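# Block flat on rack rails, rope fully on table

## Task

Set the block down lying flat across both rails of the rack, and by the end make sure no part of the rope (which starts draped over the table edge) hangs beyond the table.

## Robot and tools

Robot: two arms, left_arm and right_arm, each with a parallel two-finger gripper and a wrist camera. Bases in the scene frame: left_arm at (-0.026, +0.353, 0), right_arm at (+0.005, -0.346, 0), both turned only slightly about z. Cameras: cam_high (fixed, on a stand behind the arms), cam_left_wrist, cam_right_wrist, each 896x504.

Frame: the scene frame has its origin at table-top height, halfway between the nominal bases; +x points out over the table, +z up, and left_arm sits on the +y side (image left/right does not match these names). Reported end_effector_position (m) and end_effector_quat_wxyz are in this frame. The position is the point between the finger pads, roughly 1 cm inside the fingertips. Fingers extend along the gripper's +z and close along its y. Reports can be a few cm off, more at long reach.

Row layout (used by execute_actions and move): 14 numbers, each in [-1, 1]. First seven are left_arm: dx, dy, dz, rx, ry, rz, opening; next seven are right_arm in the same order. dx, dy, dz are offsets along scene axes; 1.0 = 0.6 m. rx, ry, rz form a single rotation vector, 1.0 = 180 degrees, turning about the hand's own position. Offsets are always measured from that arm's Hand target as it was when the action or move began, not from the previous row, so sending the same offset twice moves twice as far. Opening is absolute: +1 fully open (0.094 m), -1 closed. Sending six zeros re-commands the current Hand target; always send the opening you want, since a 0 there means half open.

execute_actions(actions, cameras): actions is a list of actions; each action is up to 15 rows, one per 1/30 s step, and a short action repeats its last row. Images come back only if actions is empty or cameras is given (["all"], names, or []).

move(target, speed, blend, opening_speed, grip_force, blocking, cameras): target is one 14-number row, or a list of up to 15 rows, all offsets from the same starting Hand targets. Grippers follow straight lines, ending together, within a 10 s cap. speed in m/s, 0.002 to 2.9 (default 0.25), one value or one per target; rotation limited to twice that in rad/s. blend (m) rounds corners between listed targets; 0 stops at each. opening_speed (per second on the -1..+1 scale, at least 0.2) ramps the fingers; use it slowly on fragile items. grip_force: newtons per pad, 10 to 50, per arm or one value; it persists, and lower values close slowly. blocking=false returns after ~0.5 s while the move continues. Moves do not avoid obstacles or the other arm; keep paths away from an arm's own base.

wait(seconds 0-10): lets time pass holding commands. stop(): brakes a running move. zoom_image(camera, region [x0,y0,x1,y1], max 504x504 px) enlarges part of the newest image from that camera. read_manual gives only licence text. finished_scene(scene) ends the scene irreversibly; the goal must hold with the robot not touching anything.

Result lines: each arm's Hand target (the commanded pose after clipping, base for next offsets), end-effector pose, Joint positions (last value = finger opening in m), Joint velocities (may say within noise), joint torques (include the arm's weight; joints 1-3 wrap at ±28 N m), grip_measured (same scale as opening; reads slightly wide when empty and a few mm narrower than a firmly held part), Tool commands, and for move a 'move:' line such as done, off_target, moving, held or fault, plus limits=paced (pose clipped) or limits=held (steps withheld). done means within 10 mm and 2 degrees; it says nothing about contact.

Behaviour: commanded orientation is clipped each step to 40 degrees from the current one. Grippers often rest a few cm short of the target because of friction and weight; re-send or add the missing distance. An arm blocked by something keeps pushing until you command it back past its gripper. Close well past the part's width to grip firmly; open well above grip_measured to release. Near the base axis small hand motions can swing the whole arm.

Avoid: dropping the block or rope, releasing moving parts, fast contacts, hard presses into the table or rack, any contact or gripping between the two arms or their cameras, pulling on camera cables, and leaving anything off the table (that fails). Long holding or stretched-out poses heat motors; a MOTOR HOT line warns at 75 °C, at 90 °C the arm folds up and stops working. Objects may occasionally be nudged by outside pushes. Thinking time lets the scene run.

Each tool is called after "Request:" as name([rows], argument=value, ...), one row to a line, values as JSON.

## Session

Request:
execute_actions(actions=[])

Scene clock: 0.00 s.
left_arm: end_effector_position=(+0.3684, +0.3790, +0.1187) grip_measured=+1.000 end_effector_quat_wxyz=(+0.619, -0.076, +0.781, +0.038) | right_arm: end_effector_position=(+0.4040, -0.3658, +0.1050) grip_measured=+1.000 end_effector_quat_wxyz=(+0.593, +0.034, +0.805, -0.007)
Joint positions: left_arm=[-0.006 1.517 0.326 0.955 -0.166 -0.076 0.094] | right_arm=[0.004 1.534 0.359 0.872 0.006 0.033 0.094]
Joint velocities: within noise
Joint torques (N m): no reading
Heat: left arm: 32 °C; right arm: 35 °C.
Hand target: left_arm +0.3689, +0.3792, +0.1199; +0.619, -0.076, +0.781, +0.039 | right_arm +0.4061, -0.3659, +0.1107; +0.599, +0.035, +0.800, -0.007
Tool commands: left_gripper/opening=+1.0 right_gripper/opening=+1.0
camera_calibration:
cam_left_wrist: T_world_to_cam=[[0.148775, -0.972931, 0.176836, 0.283383], [-0.778846, -0.225476, -0.585286, 0.457593], [0.609315, -0.0506527, -0.791309, -0.00149896], [0, 0, 0, 1]] pos_world=[0.315148, 0.378813, 0.216524]
cam_right_wrist: T_world_to_cam=[[-0.0779639, -0.990587, 0.112514, -0.351268], [-0.867543, 0.0118036, -0.497222, 0.418855], [0.491214, -0.136376, -0.860297, -0.0498256], [0, 0, 0, 1]] pos_world=[0.360464, -0.359701, 0.204922]

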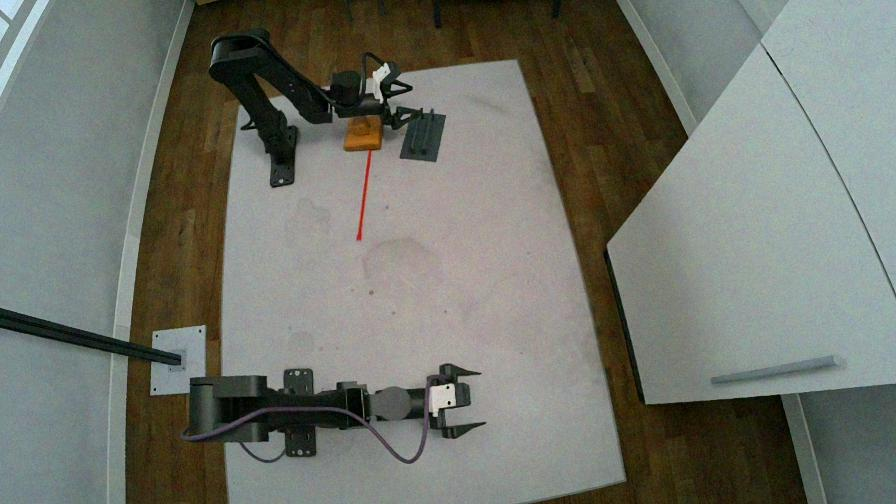

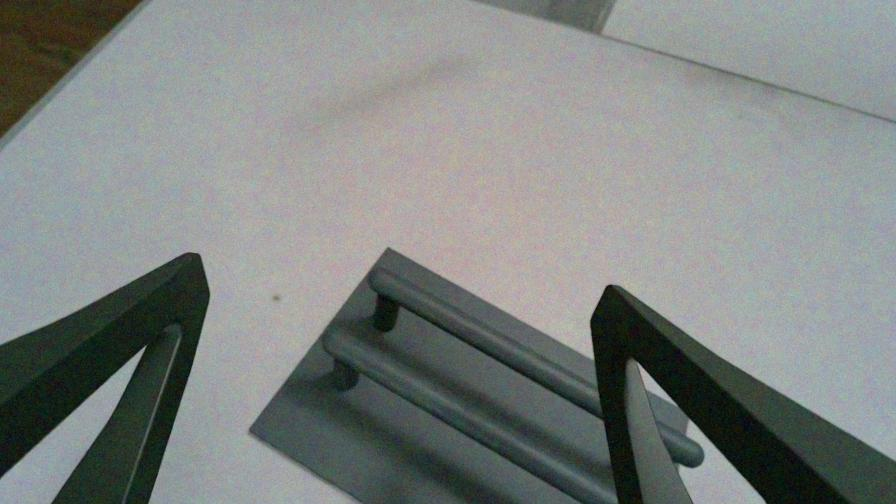

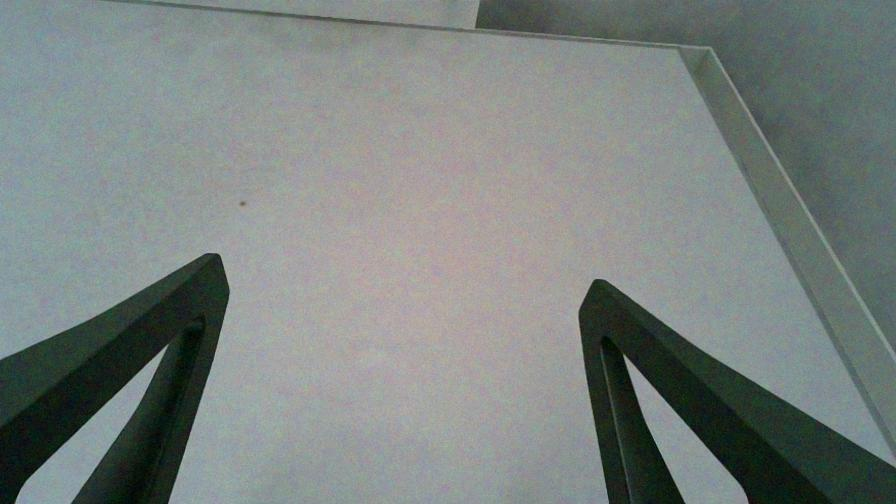

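Request:
move(target=[-0.1315,-0.0237,0.1168,-0.003,0.3157,-0.0797,0.7,-0.3343,0.7932,-0.0178,-0.2806,0.3437,0.4,1], speed=0.3, cameras=["all"])

Scene clock: 87.30 s.
left_arm: end_effector_position=(+0.2863, +0.3654, +0.1860) grip_measured=+0.702 end_effector_quat_wxyz=(+0.172, +0.040, +0.984, -0.002) | right_arm: end_effector_position=(+0.2069, +0.1054, +0.1069) grip_measured=+1.000 end_effector_quat_wxyz=(+0.044, -0.637, +0.770, +0.013)
Joint positions: left_arm=[0.065 1.415 1.344 -1.155 0.039 0.134 0.08] | right_arm=[1.207 2.517 2.613 -1.576 0.016 -0.229 0.094]
Joint torques (N m): left_arm=[0.53 -4.03 9.02 0.83 0.19 0.1] | right_arm=[-0.05 -11.73 7.24 0.65 -0.16 -0.08]
Heat: left arm: 35 °C; right arm: 36 °C.
Hand target: left_arm +0.2899, +0.3650, +0.1900; +0.174, +0.043, +0.984, -0.008 | right_arm +0.2057, +0.1100, +0.0999; -0.001, -0.642, +0.767, +0.000
Off the commanded pose: left_arm 0.005 m, 1 deg | right_arm 0.008 m, 5 deg.
joint sent to its limit (right arm) — joint 4 (wrist pitch), lower limit. The joint targets are off in orientation, not in position.
move: off_target (right_arm)
camera_calibration:
cam_left_wrist: T_world_to_cam=[[0.031318, -0.996212, 0.0811267, 0.330403], [-0.936238, -0.00081897, 0.351366, 0.218692], [-0.349969, -0.086958, -0.932717, 0.415275], [0, 0, 0, 1]] pos_world=[0.339733, 0.365442, 0.283688]
cam_right_wrist: T_world_to_cam=[[0.992732, -0.0625305, 0.102824, -0.218324], [-0.112934, -0.77925, 0.616454, 0.051438], [0.0415781, -0.623586, -0.780649, 0.248757], [0, 0, 0, 1]] pos_world=[0.212204, 0.181552, 0.184931]

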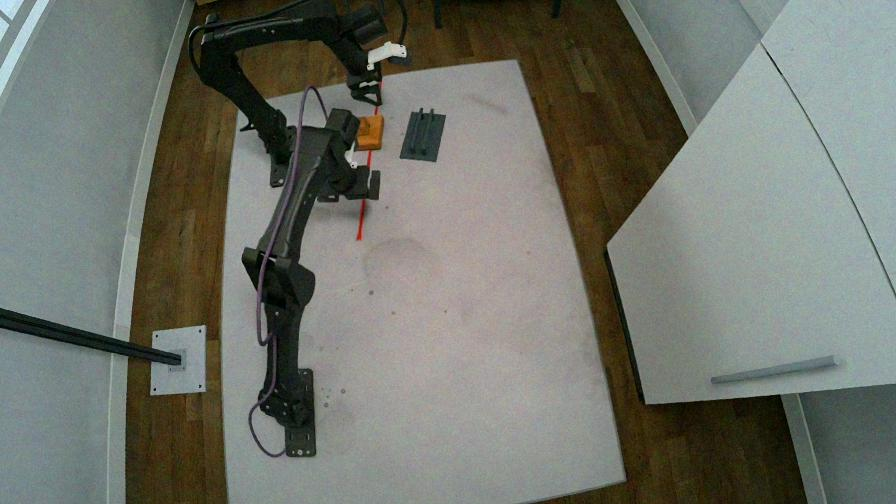

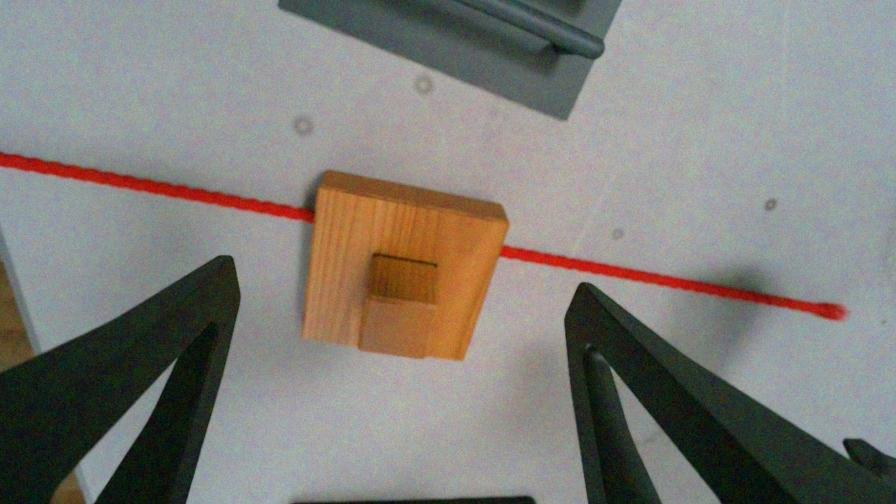

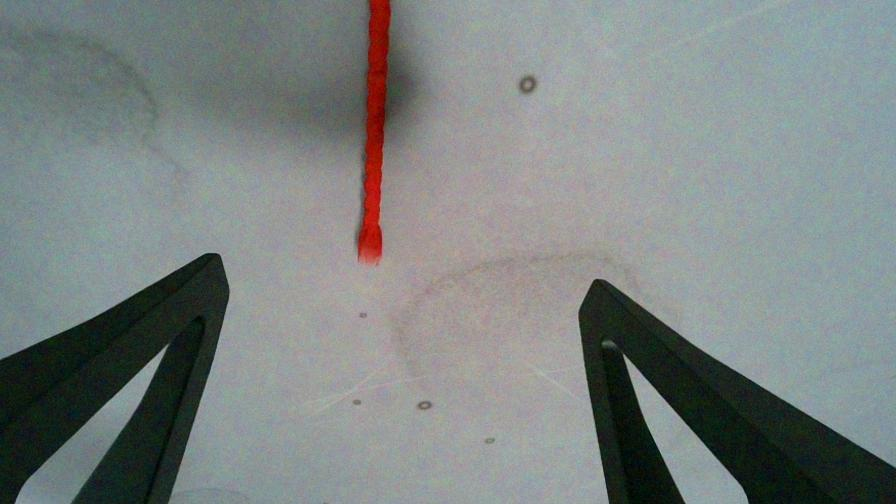

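Request:
move([
  [0,0,0,0,0,0,0.7,0,0,-0.1083,0,0,0,1],
  [0,0,0,0,0,0,0.7,0,0,-0.145,0,0,0,1],
], speed=[0.15,0.05], blend=[0.01,0], cameras=["cam_right_wrist"])

Scene clock: 109.93 s.
left_arm: end_effector_position=(+0.2863, +0.3654, +0.1860) grip_measured=+0.702 end_effector_quat_wxyz=(+0.172, +0.040, +0.984, -0.002) | right_arm: end_effector_position=(+0.2089, +0.1103, +0.0292) grip_measured=+1.000 end_effector_quat_wxyz=(+0.013, -0.638, +0.770, -0.002)
Joint positions: left_arm=[0.065 1.415 1.344 -1.155 0.039 0.134 0.08] | right_arm=[1.207 2.579 2.42 -1.389 0.015 -0.229 0.094]
Joint torques (N m): left_arm=[0.42 -4.07 9.01 0.8 0.18 0.07] | right_arm=[0.03 -13.01 3.67 0.79 -0.15 -0.06]
Heat: left arm: 35 °C; right arm: 38 °C.
Hand target: left_arm +0.2899, +0.3650, +0.1900; +0.174, +0.043, +0.984, -0.008 | right_arm +0.2057, +0.1100, +0.0130; -0.001, -0.642, +0.767, +0.000
Off the commanded pose: left_arm 0.005 m, 1 deg | right_arm 0.017 m, 2 deg.
move: off_target (right_arm)
camera_calibration:
cam_right_wrist: T_world_to_cam=[[0.995294, -0.0567732, 0.0785222, -0.212615], [-0.0947831, -0.738769, 0.667261, 0.0935942], [0.0201271, -0.671564, -0.740673, 0.199677], [0, 0, 0, 1]] pos_world=[0.216467, 0.191169, 0.102138]
Images, in order (width x height): cam_right_wrist 896x504.

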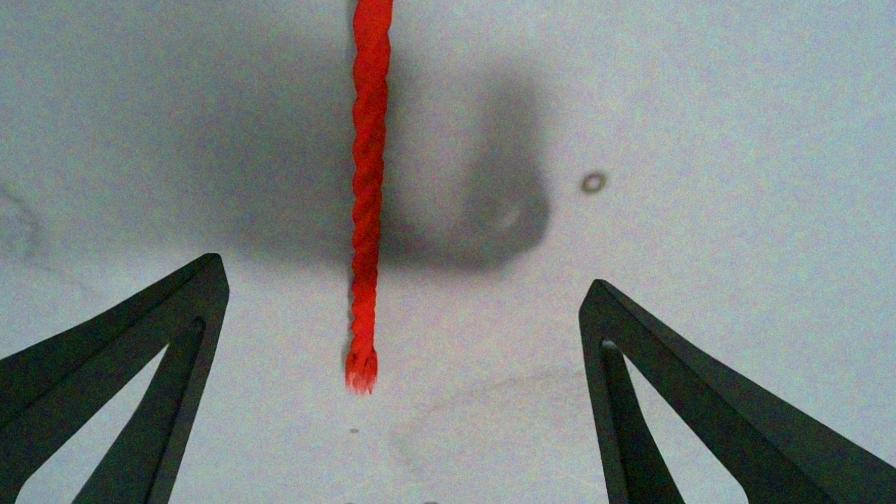

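Request:
move([
  [0,0,0,0,0,0,0.7,0,0,-0.02,0,0,0,1],
  [0,0,0,0,0,0,0.7,0,0,-0.02,0,0,0,-1],
], speed=[0.05,0.05], opening_speed=1.2, cameras=["cam_right_wrist"])

Scene clock: 116.77 s.
left_arm: end_effector_position=(+0.2863, +0.3654, +0.1860) grip_measured=+0.702 end_effector_quat_wxyz=(+0.172, +0.040, +0.984, -0.002) | right_arm: end_effector_position=(+0.2093, +0.1111, +0.0170) grip_measured=-0.989 end_effector_quat_wxyz=(+0.014, -0.638, +0.770, -0.002)
Joint positions: left_arm=[0.065 1.415 1.344 -1.155 0.039 0.134 0.08] | right_arm=[1.207 2.579 2.372 -1.34 0.015 -0.229 0.001]
Joint torques (N m): left_arm=[0.59 -4.18 9.06 0.84 0.13 0.05] | right_arm=[-0.02 -13.24 3.63 0.82 -0.17 -0.07]
Heat: left arm: 35 °C; right arm: 37 °C.
Hand target: left_arm +0.2899, +0.3650, +0.1900; +0.174, +0.043, +0.984, -0.008 | right_arm +0.2057, +0.1100, +0.0010; -0.001, -0.642, +0.767, +0.000
Off the commanded pose: left_arm 0.005 m, 1 deg | right_arm 0.016 m, 2 deg.
move: off_target (right_arm); target 2's new opening was sent with right_arm's hand 0.016 m and 2 deg from that target
camera_calibration:
cam_right_wrist: T_world_to_cam=[[0.995272, -0.0568498, 0.0787551, -0.211919], [-0.0949801, -0.739289, 0.666656, 0.102486], [0.0203235, -0.670984, -0.741193, 0.191138], [0, 0, 0, 1]] pos_world=[0.216767, 0.19197, 0.0900371]
Images, in order (width x height): cam_right_wrist 896x504.

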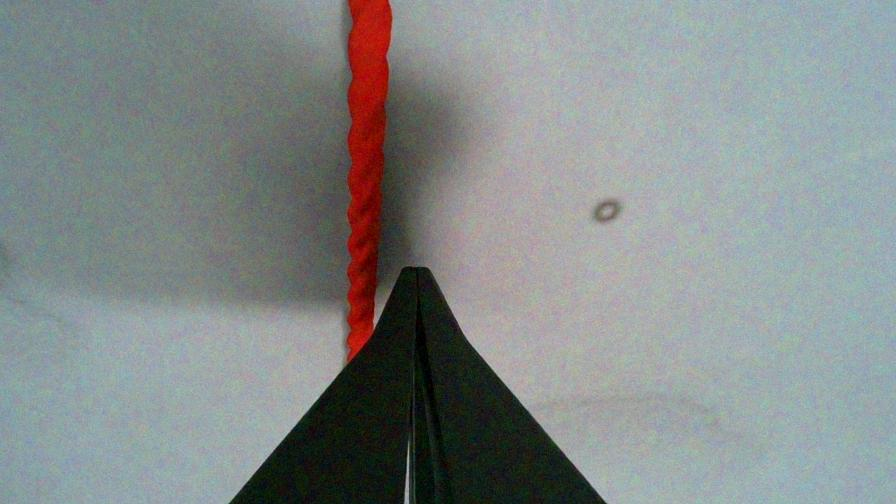

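Request:
move([
  [0,0,0,0,0,0,0.7,0,0,0.025,0,0,0,0],
  [0,0,0,0,0,0,0.7,-0.02,0,-0.01,0,0,0,0],
  [0,0,0,0,0,0,0.7,-0.02,0,-0.022,0,0,0,0],
], speed=[0.08,0.08,0.03], cameras=["cam_right_wrist"])

Scene clock: 124.47 s.
left_arm: end_effector_position=(+0.2863, +0.3654, +0.1860) grip_measured=+0.702 end_effector_quat_wxyz=(+0.172, +0.040, +0.984, -0.002) | right_arm: end_effector_position=(+0.2027, +0.1068, +0.0074) grip_measured=-0.002 end_effector_quat_wxyz=(+0.007, -0.641, +0.768, -0.005)
Joint positions: left_arm=[0.065 1.415 1.344 -1.155 0.039 0.134 0.08] | right_arm=[1.215 2.559 2.296 -1.299 0.015 -0.228 0.047]
Joint torques (N m): left_arm=[0.46 -4.01 8.98 0.8 0.14 0.06] | right_arm=[1.32 -13.6 1.7 1.16 -0.14 0.13]
Heat: left arm: 35 °C; right arm: 37 °C.
Hand target: left_arm +0.2899, +0.3650, +0.1900; +0.174, +0.043, +0.984, -0.008 | right_arm +0.1937, +0.1100, -0.0122; -0.001, -0.642, +0.767, +0.000
Off the commanded pose: left_arm 0.005 m, 1 deg | right_arm 0.022 m, 1 deg.
move: off_target (right_arm)
camera_calibration:
cam_right_wrist: T_world_to_cam=[[0.996177, -0.04821, 0.0728539, -0.205941], [-0.0848934, -0.73101, 0.677066, 0.102144], [0.0206155, -0.680662, -0.732308, 0.182185], [0, 0, 0, 1]] pos_world=[0.210069, 0.188746, 0.0792612]
Images, in order (width x height): cam_right_wrist 896x504.

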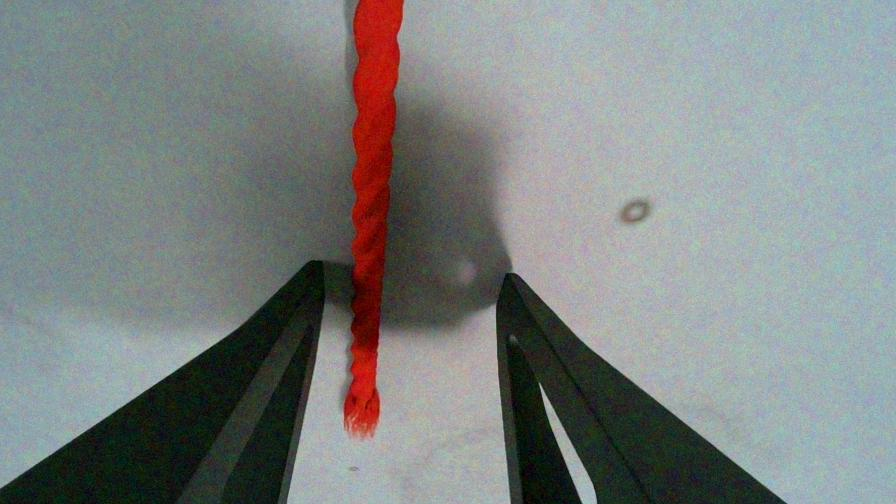

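Request:
move([
  [0,0,0,0,0,0,0.7,0,0,0.006,0,0,0,-1],
], speed=0.05, opening_speed=1.2, cameras=["cam_right_wrist"])

Scene clock: 129.67 s.
left_arm: end_effector_position=(+0.2863, +0.3654, +0.1860) grip_measured=+0.702 end_effector_quat_wxyz=(+0.172, +0.040, +0.984, -0.002) | right_arm: end_effector_position=(+0.1928, +0.1106, +0.0074) grip_measured=-0.918 end_effector_quat_wxyz=(+0.001, -0.645, +0.764, +0.005)
Joint positions: left_arm=[0.065 1.415 1.344 -1.155 0.039 0.134 0.08] | right_arm=[1.228 2.559 2.296 -1.301 -0.008 -0.227 0.004]
Joint torques (N m): left_arm=[0.43 -3.93 9.22 0.77 0.14 0.09] | right_arm=[0.09 -13.71 2.45 1.05 0.08 0.11]
Heat: left arm: 35 °C; right arm: 36 °C.
Hand target: left_arm +0.2899, +0.3650, +0.1900; +0.174, +0.043, +0.984, -0.008 | right_arm +0.1936, +0.1101, -0.0086; -0.001, -0.642, +0.767, +0.000
Off the commanded pose: left_arm 0.005 m, 1 deg | right_arm 0.016 m, 1 deg.
move: off_target (right_arm)
camera_calibration:
cam_right_wrist: T_world_to_cam=[[0.998019, -0.0363642, 0.0513402, -0.197369], [-0.0614802, -0.736928, 0.67317, 0.100227], [0.0133548, -0.674992, -0.737704, 0.185722], [0, 0, 0, 1]] pos_world=[0.200659, 0.192044, 0.079671]
Images, in order (width x height): cam_right_wrist 896x504.

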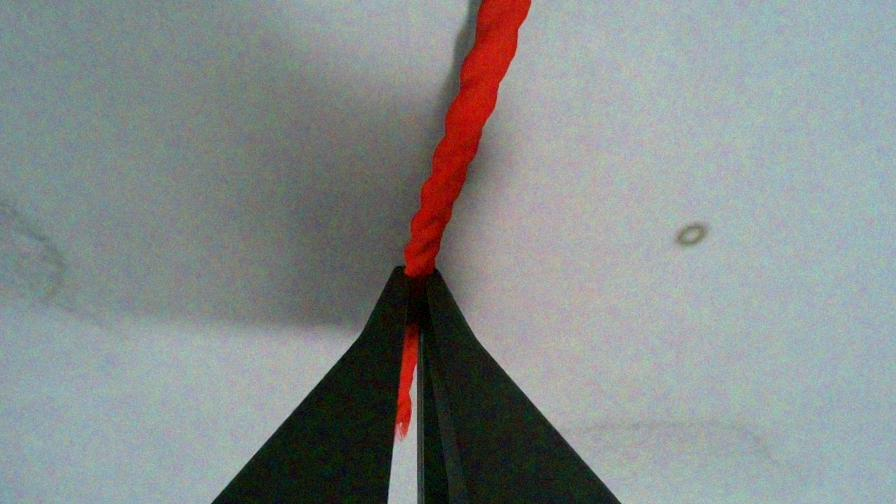

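Request:
move([
  [0,0,0,0,0,0,0.7,0,0,0.05,0,0,0,-1],
  [0,0,0,0,0,0,0.7,0.13,-0.385,0.06,0,0,0,-1],
], speed=[0.08,0.12], blend=[0.02,0], cameras=["cam_high","cam_left_wrist"])

Scene clock: 137.00 s.
left_arm: end_effector_position=(+0.2863, +0.3654, +0.1860) grip_measured=+0.702 end_effector_quat_wxyz=(+0.172, +0.040, +0.984, -0.002) | right_arm: end_effector_position=(+0.2694, -0.1202, +0.0167) grip_measured=-0.918 end_effector_quat_wxyz=(-0.021, -0.637, +0.770, +0.003)
Joint positions: left_arm=[0.065 1.415 1.344 -1.155 0.039 0.134 0.08] | right_arm=[0.754 1.978 1.356 -0.99 -0.007 -0.682 0.004]
Joint torques (N m): left_arm=[0.49 -4.27 8.94 0.78 0.12 0.11] | right_arm=[-0.13 -14.09 3.14 0.63 0.11 -0.06]
Heat: left arm: 35 °C; right arm: 36 °C.
Hand target: left_arm +0.2899, +0.3650, +0.1900; +0.174, +0.043, +0.984, -0.008 | right_arm +0.2716, -0.1210, +0.0274; -0.001, -0.642, +0.767, +0.000
Off the commanded pose: left_arm 0.005 m, 1 deg | right_arm 0.011 m, 2 deg.
move: off_target (right_arm); blend cut to 0.0149 m at target 1
camera_calibration:
cam_left_wrist: T_world_to_cam=[[0.031318, -0.996212, 0.0811267, 0.330403], [-0.936238, -0.00081897, 0.351366, 0.218692], [-0.349969, -0.086958, -0.932717, 0.415275], [0, 0, 0, 1]] pos_world=[0.339733, 0.365442, 0.283688]
Images, in order (width x height): cam_high 896x504, cam_left_wrist 896x504.

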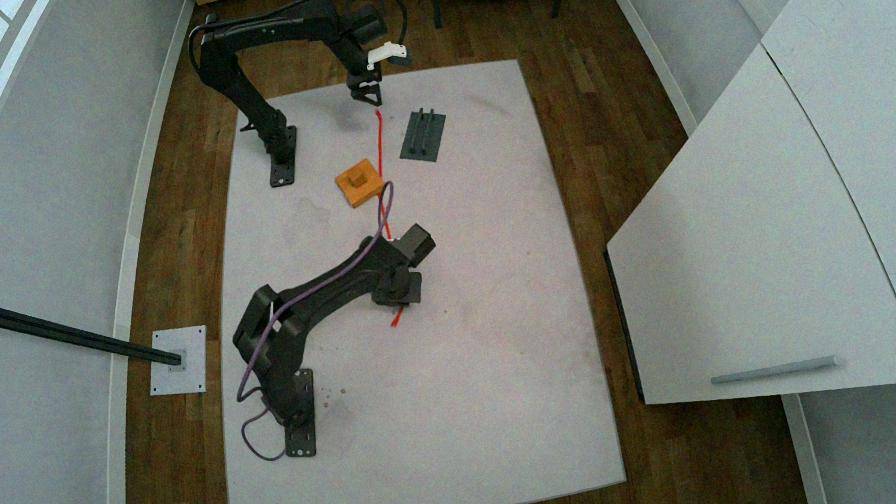

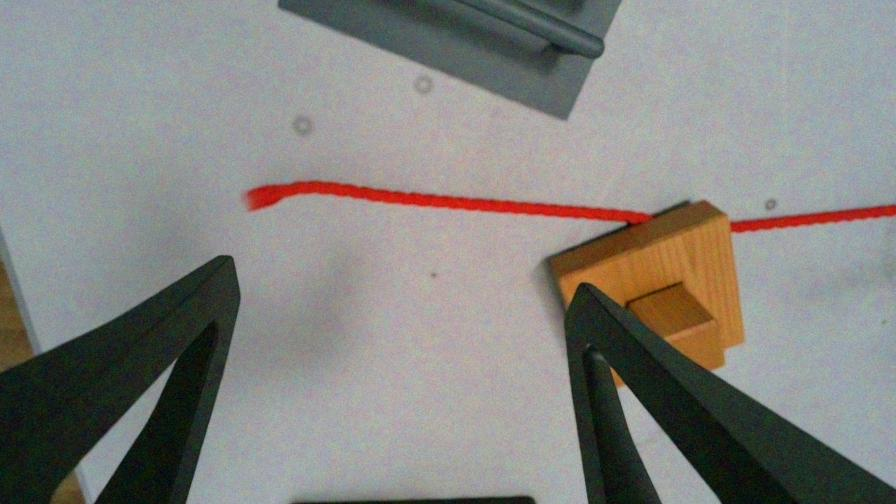

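Request:
move([
  [0,-0.2,0,0,0,0,0.7,0,0,-0.017,0,0,0,-1],
  [0,-0.2,0,0,0,0,0.7,0,0,-0.017,0,0,0,-0.3],
  [0,-0.2,0,0,0,0,0.7,0,0,0.13,0,0,0,-0.3],
], speed=[0.15,0.1,0.12], cameras=["cam_high","cam_left_wrist"])

Scene clock: 178.60 s.
left_arm: end_effector_position=(+0.2854, +0.2429, +0.1868) grip_measured=+0.702 end_effector_quat_wxyz=(+0.171, +0.049, +0.984, -0.016) | right_arm: end_effector_position=(+0.2650, -0.1246, +0.0852) grip_measured=-0.303 end_effector_quat_wxyz=(-0.029, -0.638, +0.770, +0.002)
Joint positions: left_arm=[-0.382 1.488 1.412 -1.158 -0.082 -0.275 0.08] | right_arm=[0.754 1.905 1.535 -1.26 -0.004 -0.683 0.033]
Joint torques (N m): left_arm=[-0.03 -4.56 9.13 0.8 -0.25 -0.11] | right_arm=[-0.2 -12.9 7.2 0.3 0.06 -0.07]
Heat: left arm: 35 °C; right arm: 42 °C.
Hand target: left_arm +0.2900, +0.2449, +0.1901; +0.174, +0.043, +0.984, -0.008 | right_arm +0.2716, -0.1210, +0.1054; -0.001, -0.642, +0.767, +0.000
Off the commanded pose: left_arm 0.006 m, 1 deg | right_arm 0.022 m, 3 deg.
move: off_target (right_arm)
camera_calibration:
cam_left_wrist: T_world_to_cam=[[0.0101814, -0.994371, 0.10546, 0.209409], [-0.934974, 0.0279301, 0.353615, 0.209817], [-0.35457, -0.102203, -0.929427, 0.409469], [0, 0, 0, 1]] pos_world=[0.339227, 0.244219, 0.284293]
Images, in order (width x height): cam_high 896x504, cam_left_wrist 896x504.

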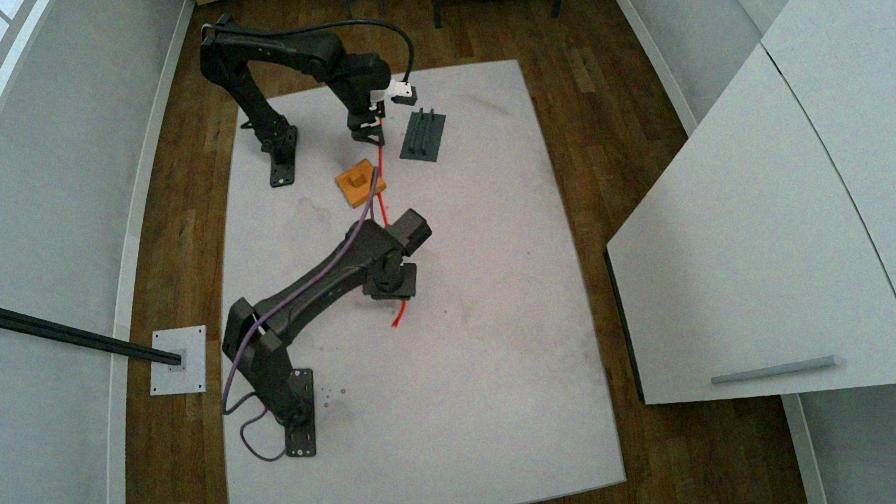

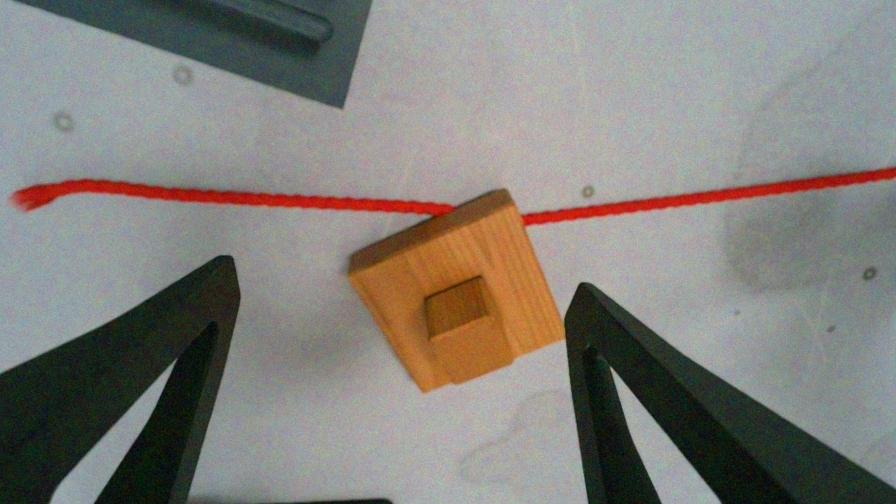

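Request:
zoom_image(camera="cam_left_wrist", region=[320, 170, 600, 410])

Request:
zoom_image(camera="cam_high", region=[310, 80, 470, 220])

Scaled by 1.800 from the camera's 896x504 image, which has a finer 1280x720 frame.

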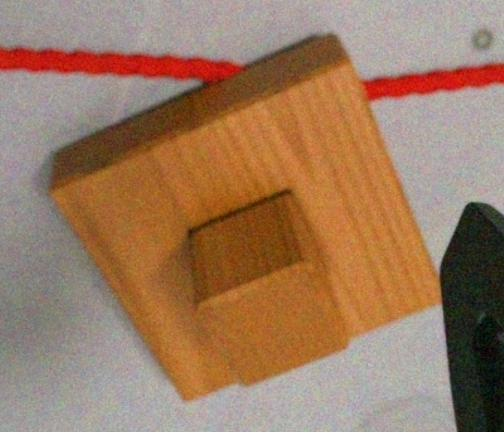

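Scaled by 3.150 from the camera's 896x504 image, which has a finer 1280x720 frame.

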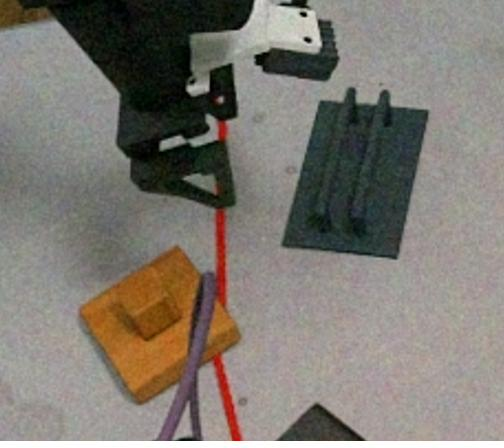

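Request:
move(target=[-0.155,-0.034,-0.1068,0.0173,0.0238,-0.3382,0.7,0,-0.17,0.03,0,0,0,-0.3], speed=[0.25,0.15], cameras=["cam_left_wrist","cam_high"])

speed must be one number or a list of one number, got a list of 2; nothing of the call was run

Request:
move(target=[-0.155,-0.034,-0.1068,0.0173,0.0238,-0.3382,0.7,0,-0.17,0.03,0,0,0,-0.3], speed=0.22, cameras=["cam_left_wrist","cam_high"])

Scene clock: 261.90 s.
left_arm: end_effector_position=(+0.2013, +0.2284, +0.1231) grip_measured=+0.702 end_effector_quat_wxyz=(+0.099, +0.532, +0.838, -0.062) | right_arm: end_effector_position=(+0.2786, -0.2174, +0.1174) grip_measured=-0.303 end_effector_quat_wxyz=(-0.003, -0.639, +0.769, +0.002)
Joint positions: left_arm=[-0.393 1.348 1.075 -1.12 0.154 0.719 0.08] | right_arm=[0.489 1.694 1.404 -1.287 -0.002 -0.951 0.033]
Joint torques (N m): left_arm=[-0.69 -6.38 5.76 0.63 0.31 0.04] | right_arm=[-0.5 -11 3.45 0.39 0.05 -0.11]
Heat: left arm: 36 °C; right arm: 42 °C.
Hand target: left_arm +0.1969, +0.2246, +0.1260; +0.109, +0.539, +0.832, -0.071 | right_arm +0.2716, -0.2229, +0.1234; -0.001, -0.642, +0.767, +0.000
Off the commanded pose: left_arm 0.006 m, 2 deg | right_arm 0.011 m, 0 deg.
move: off_target (right_arm)
camera_calibration:
cam_left_wrist: T_world_to_cam=[[-0.8449, -0.529672, 0.0747705, 0.272271], [-0.44412, 0.772502, 0.453869, -0.127141], [-0.298162, 0.350267, -0.887926, 0.19919], [0, 0, 0, 1]] pos_world=[0.232967, 0.172662, 0.214214]
Images, in order (width x height): cam_high 896x504, cam_left_wrist 896x504.

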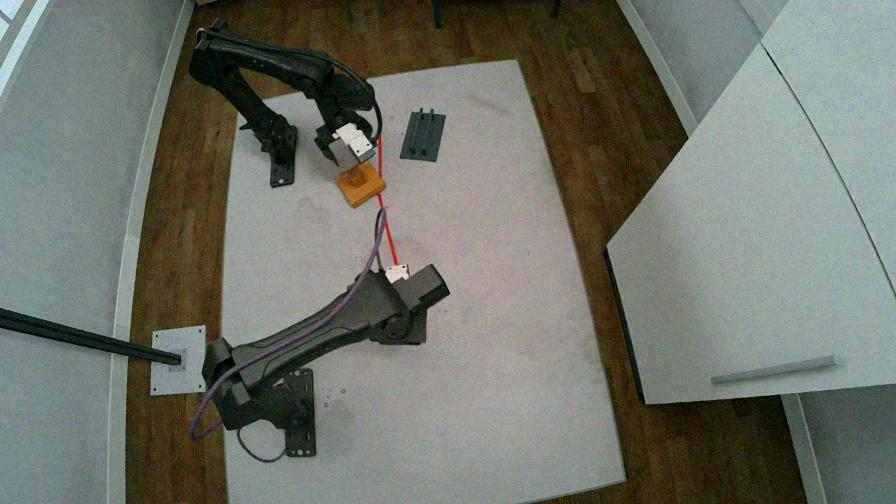

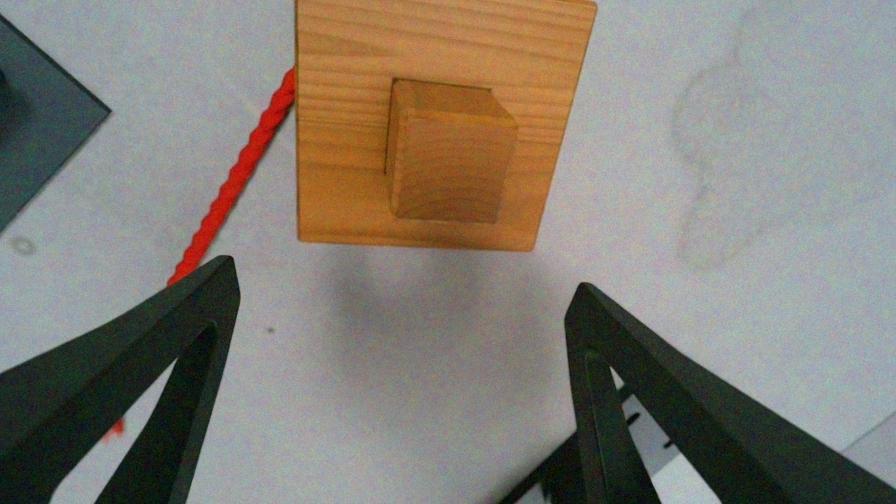

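Request:
move([
  [-0.012,-0.022,-0.03,0,0,0,0.7,0,0,0,0,0,0,-0.3],
  [-0.006,-0.0393,-0.1167,0,0,0,0.7,0,0,0,0,0,0,-0.3],
], speed=[0.1,0.08], blend=[0.01,0], cameras=["cam_left_wrist"])

Scene clock: 287.00 s.
left_arm: end_effector_position=(+0.1946, +0.2025, +0.0610) grip_measured=+0.702 end_effector_quat_wxyz=(+0.112, +0.539, +0.832, -0.069) | right_arm: end_effector_position=(+0.2786, -0.2174, +0.1174) grip_measured=-0.303 end_effector_quat_wxyz=(-0.003, -0.639, +0.769, +0.002)
Joint positions: left_arm=[-0.493 1.385 0.846 -0.816 0.155 0.635 0.08] | right_arm=[0.489 1.694 1.404 -1.287 -0.002 -0.951 0.033]
Joint torques (N m): left_arm=[-0.75 -3.41 5.49 0.81 0.06 -0.07] | right_arm=[-0.51 -11.07 3.54 0.38 0.03 -0.09]
Heat: left arm: 34 °C; right arm: 37 °C.
Hand target: left_arm +0.1934, +0.2010, +0.0560; +0.109, +0.539, +0.832, -0.071 | right_arm +0.2716, -0.2229, +0.1234; -0.001, -0.642, +0.767, +0.000
Off the commanded pose: left_arm 0.005 m, 0 deg | right_arm 0.011 m, 0 deg.
move: off_target (right_arm)
camera_calibration:
cam_left_wrist: T_world_to_cam=[[-0.855588, -0.512204, 0.0749396, 0.256117], [-0.436781, 0.792008, 0.426552, -0.0856449], [-0.277834, 0.33222, -0.901353, 0.151575], [0, 0, 0, 1]] pos_world=[0.223835, 0.14866, 0.153961]
Images, in order (width x height): cam_left_wrist 896x504.

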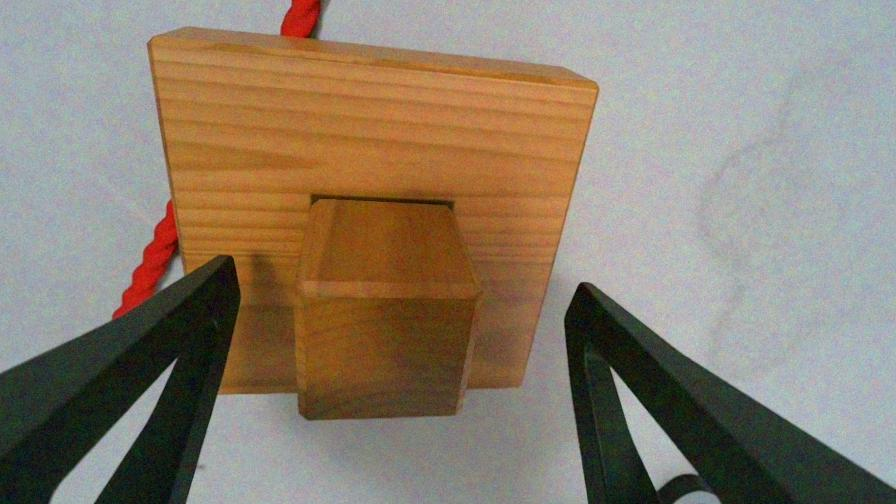

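Request:
move([
  [0.006,0.0133,-0.012,0,0,0,0.7,0,0,0,0,0,0,-0.3],
  [0.006,0.0133,-0.012,0,0,0,-1,0,0,0,0,0,0,-0.3],
], speed=0.05, opening_speed=0.8, cameras=["cam_left_wrist"])

Scene clock: 296.80 s.
left_arm: end_effector_position=(+0.1988, +0.2084, +0.0547) grip_measured=-0.254 end_effector_quat_wxyz=(+0.115, +0.538, +0.833, -0.066) | right_arm: end_effector_position=(+0.2786, -0.2174, +0.1174) grip_measured=-0.303 end_effector_quat_wxyz=(-0.003, -0.639, +0.769, +0.002)
Joint positions: left_arm=[-0.466 1.393 0.825 -0.786 0.155 0.658 0.035] | right_arm=[0.489 1.694 1.404 -1.287 -0.002 -0.951 0.033]
Joint torques (N m): left_arm=[0.42 -3.49 5.38 0.78 0.18 0.11] | right_arm=[-0.57 -11.04 3.44 0.41 0.05 -0.08]
Heat: left arm: 34 °C; right arm: 36 °C.
Hand target: left_arm +0.1970, +0.2089, +0.0488; +0.109, +0.539, +0.832, -0.071 | right_arm +0.2716, -0.2229, +0.1234; -0.001, -0.642, +0.767, +0.000
Off the commanded pose: left_arm 0.006 m, 1 deg | right_arm 0.011 m, 0 deg.
move: off_target (right_arm)
camera_calibration:
cam_left_wrist: T_world_to_cam=[[-0.853535, -0.516578, 0.0680144, 0.264171], [-0.443717, 0.789081, 0.424814, -0.0837222], [-0.273118, 0.332414, -0.902722, 0.1443], [0, 0, 0, 1]] pos_world=[0.227741, 0.154561, 0.147861]
Images, in order (width x height): cam_left_wrist 896x504.

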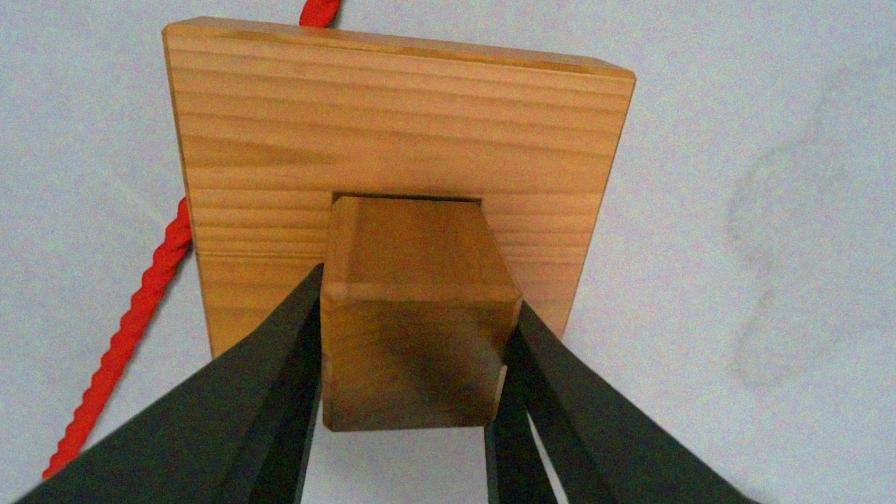

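Request:
move([
  [0,0,0.2167,0,0,0,-1,0,0,0,0,0,0,-0.3],
  [0.33,0.21,0.2187,0,0,0.265,-1,0.0307,0.4048,0.096,0.5395,-0.1338,-0.0302,-0.3],
], speed=[0.12,0.2], blend=[0.02,0], cameras=["all"])

Scene clock: 320.40 s.
left_arm: end_effector_position=(+0.3869, +0.3320, +0.1752) grip_measured=-0.255 end_effector_quat_wxyz=(+0.119, +0.163, +0.979, -0.025) | right_arm: end_effector_position=(+0.2869, +0.0168, +0.1649) grip_measured=-0.303 end_effector_quat_wxyz=(+0.588, -0.388, +0.548, +0.450)
Joint positions: left_arm=[-0.011 1.915 1.88 -1.306 0.083 0.303 0.035] | right_arm=[0.747 1.94 0.594 1.461 -0.571 0.099 0.033]
Joint torques (N m): left_arm=[0.38 -8.64 9.65 0.71 -0.02 -0.1] | right_arm=[0.57 -6.43 4.94 3.35 0.18 0.06]
Heat: left arm: 34 °C; right arm: 36 °C.
Hand target: left_arm +0.3950, +0.3349, +0.1800; +0.129, +0.157, +0.979, -0.021 | right_arm +0.2902, +0.0199, +0.1810; +0.618, -0.380, +0.519, +0.452
Off the commanded pose: left_arm 0.010 m, 1 deg | right_arm 0.017 m, 5 deg.
move: off_target (right_arm)
camera_calibration:
cam_left_wrist: T_world_to_cam=[[-0.208383, -0.974138, 0.0873623, 0.379196], [-0.86635, 0.225299, 0.445733, 0.19808], [-0.453888, 0.0171967, -0.890893, 0.435799], [0, 0, 0, 1]] pos_world=[0.448428, 0.317268, 0.266832]
cam_right_wrist: T_world_to_cam=[[0.929432, -0.357983, 0.0894672, -0.284017], [-0.149796, -0.587637, -0.795137, 0.195753], [0.33722, 0.725624, -0.599793, 0.098177], [0, 0, 0, 1]] pos_world=[0.26019, -0.0578812, 0.239947]

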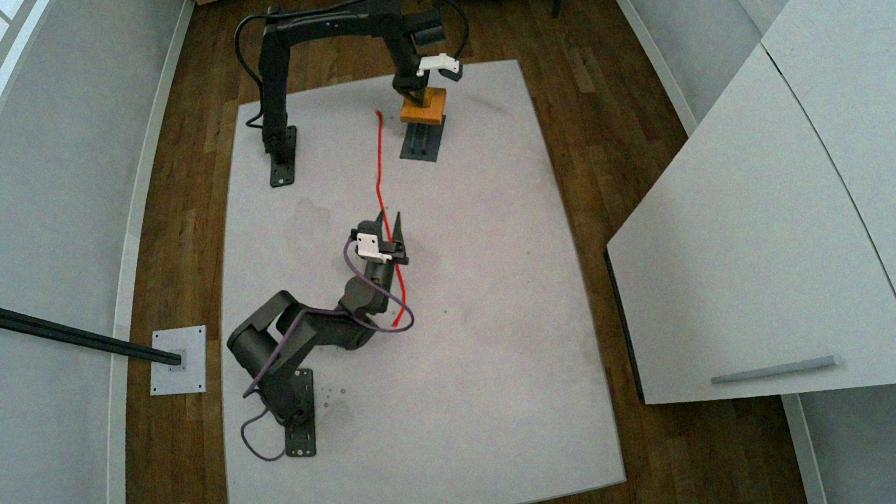

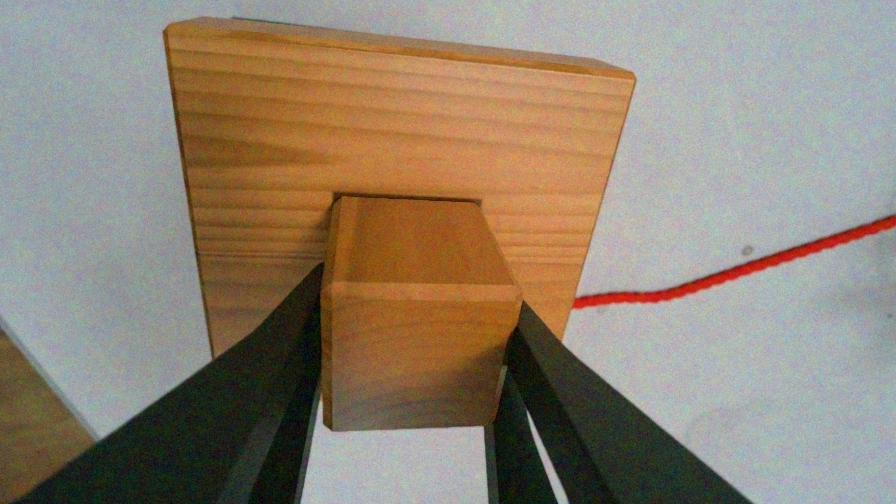

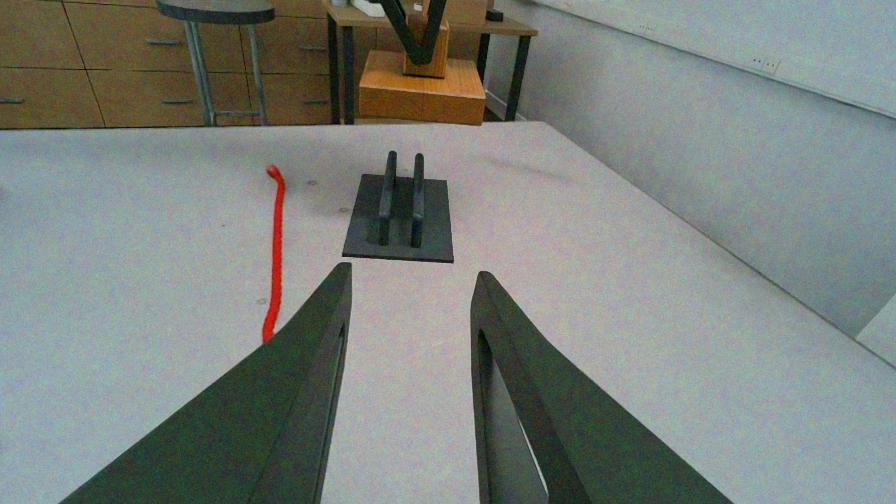

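Request:
zoom_image(camera="cam_right_wrist", region=[310, 0, 530, 270])

Request:
zoom_image(camera="cam_high", region=[370, 60, 480, 180])

Scaled by 1.867 from the camera's 896x504 image, which has a finer 1280x720 frame.

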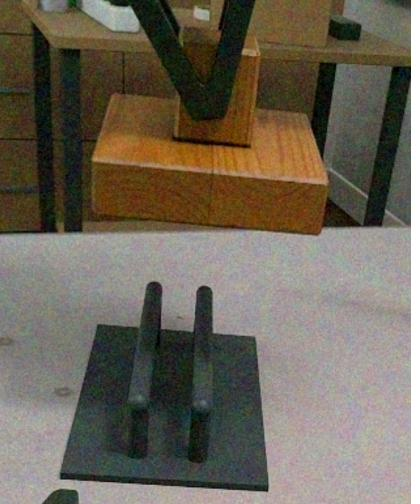

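Scaled by 4.200 from the camera's 896x504 image, which has a finer 1280x720 frame.

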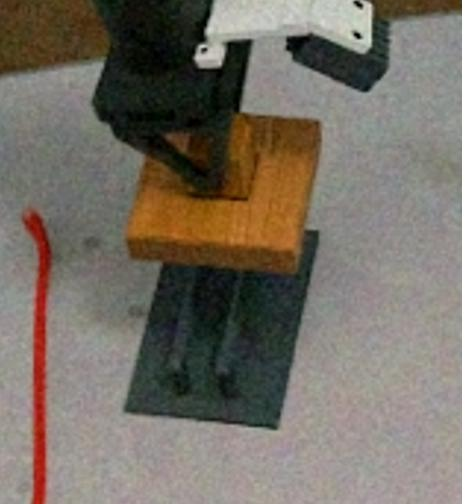

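Request:
move(target=[-0.02,0.0,-0.0833,0,0,0,-1,0,0,0,0,0,0,-0.3], speed=0.1, cameras=["cam_right_wrist"])

Request:
zoom_image(camera="cam_right_wrist", region=[330, 60, 510, 280])

Scene clock: 360.07 s.
left_arm: end_effector_position=(+0.3781, +0.3322, +0.1120) grip_measured=-0.255 end_effector_quat_wxyz=(+0.096, +0.162, +0.982, -0.028) | right_arm: end_effector_position=(+0.2870, +0.0168, +0.1649) grip_measured=-0.303 end_effector_quat_wxyz=(+0.588, -0.388, +0.549, +0.450)
Joint positions: left_arm=[-0.011 1.905 1.625 -1.107 0.083 0.302 0.035] | right_arm=[0.747 1.94 0.594 1.461 -0.57 0.099 0.033]
Joint torques (N m): left_arm=[0.39 -14.04 6.5 0.83 0.03 -0.07] | right_arm=[0.61 -6.45 4.97 3.33 0.24 0.09]
Heat: left arm: 36 °C; right arm: 36 °C.
Hand target: left_arm +0.3829, +0.3349, +0.1301; +0.129, +0.157, +0.979, -0.021 | right_arm +0.2901, +0.0199, +0.1810; +0.618, -0.380, +0.519, +0.452
Off the commanded pose: left_arm 0.019 m, 4 deg | right_arm 0.017 m, 5 deg.
move: off_target (left_arm, right_arm)
camera_calibration:
cam_right_wrist: T_world_to_cam=[[0.929355, -0.358291, 0.0890353, -0.284004], [-0.150297, -0.58745, -0.795181, 0.19592], [0.33721, 0.725624, -0.599799, 0.0981472], [0, 0, 0, 1]] pos_world=[0.26029, -0.0578808, 0.239947]
Images, in order (width x height): cam_right_wrist 896x504.

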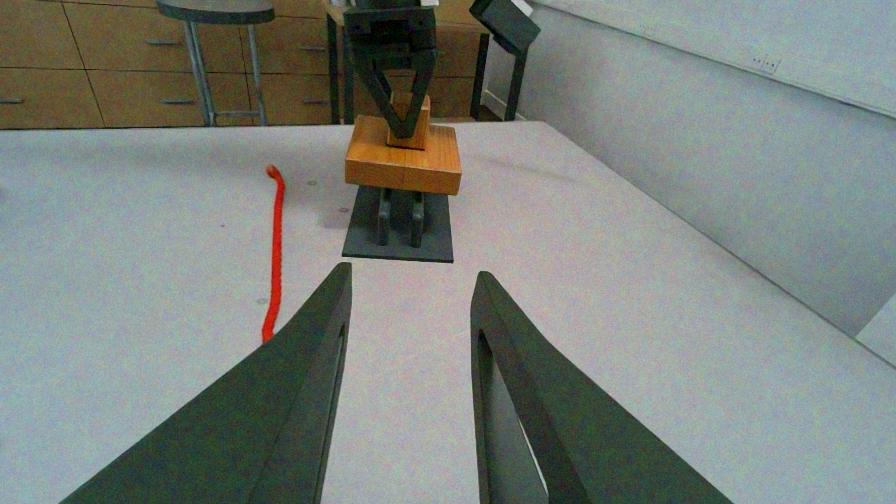

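Scaled by 2.291 from the camera's 896x504 image, which has a finer 1280x720 frame.

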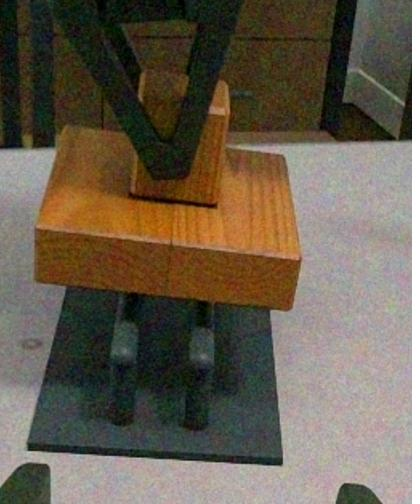

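Request:
move(target=[0.0,0.0,-0.012,-0.0063,-0.0184,0,-1,0,0,0,0,0,0,-0.3], speed=0.08, cameras=["cam_right_wrist"])

Request:
zoom_image(camera="cam_right_wrist", region=[330, 60, 510, 280])

Scene clock: 370.53 s.
left_arm: end_effector_position=(+0.3777, +0.3348, +0.1041) grip_measured=-0.255 end_effector_quat_wxyz=(+0.123, +0.159, +0.979, -0.023) | right_arm: end_effector_position=(+0.2870, +0.0168, +0.1649) grip_measured=-0.303 end_effector_quat_wxyz=(+0.588, -0.388, +0.549, +0.450)
Joint positions: left_arm=[-0.004 1.854 1.515 -0.994 0.083 0.302 0.035] | right_arm=[0.747 1.94 0.594 1.461 -0.57 0.099 0.033]
Joint torques (N m): left_arm=[1.06 -13.96 6.34 0.92 0.18 -0.1] | right_arm=[0.58 -6.42 4.96 3.34 0.26 0.08]
Heat: left arm: 35 °C; right arm: 37 °C.
Hand target: left_arm +0.3829, +0.3349, +0.1228; +0.158, +0.156, +0.975, -0.026 | right_arm +0.2901, +0.0199, +0.1810; +0.618, -0.380, +0.519, +0.452
Off the commanded pose: left_arm 0.019 m, 4 deg | right_arm 0.017 m, 5 deg.
move: off_target (left_arm, right_arm)
camera_calibration:
cam_right_wrist: T_world_to_cam=[[0.929355, -0.358291, 0.0890353, -0.284004], [-0.150297, -0.58745, -0.795181, 0.19592], [0.33721, 0.725624, -0.599799, 0.0981472], [0, 0, 0, 1]] pos_world=[0.26029, -0.0578808, 0.239947]
Images, in order (width x height): cam_right_wrist 896x504.

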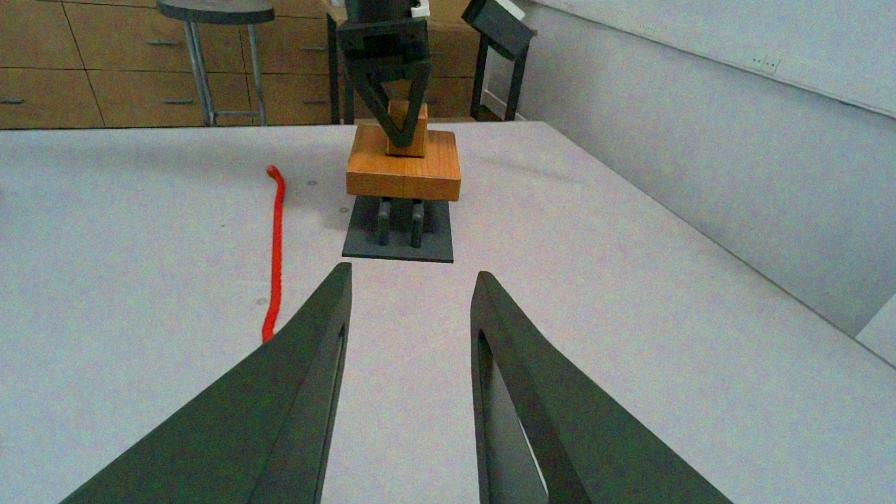

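Scaled by 2.291 from the camera's 896x504 image, which has a finer 1280x720 frame.

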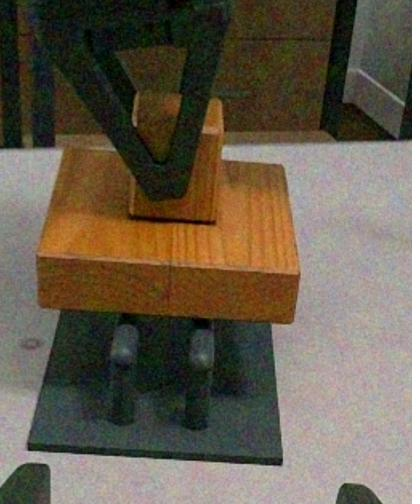

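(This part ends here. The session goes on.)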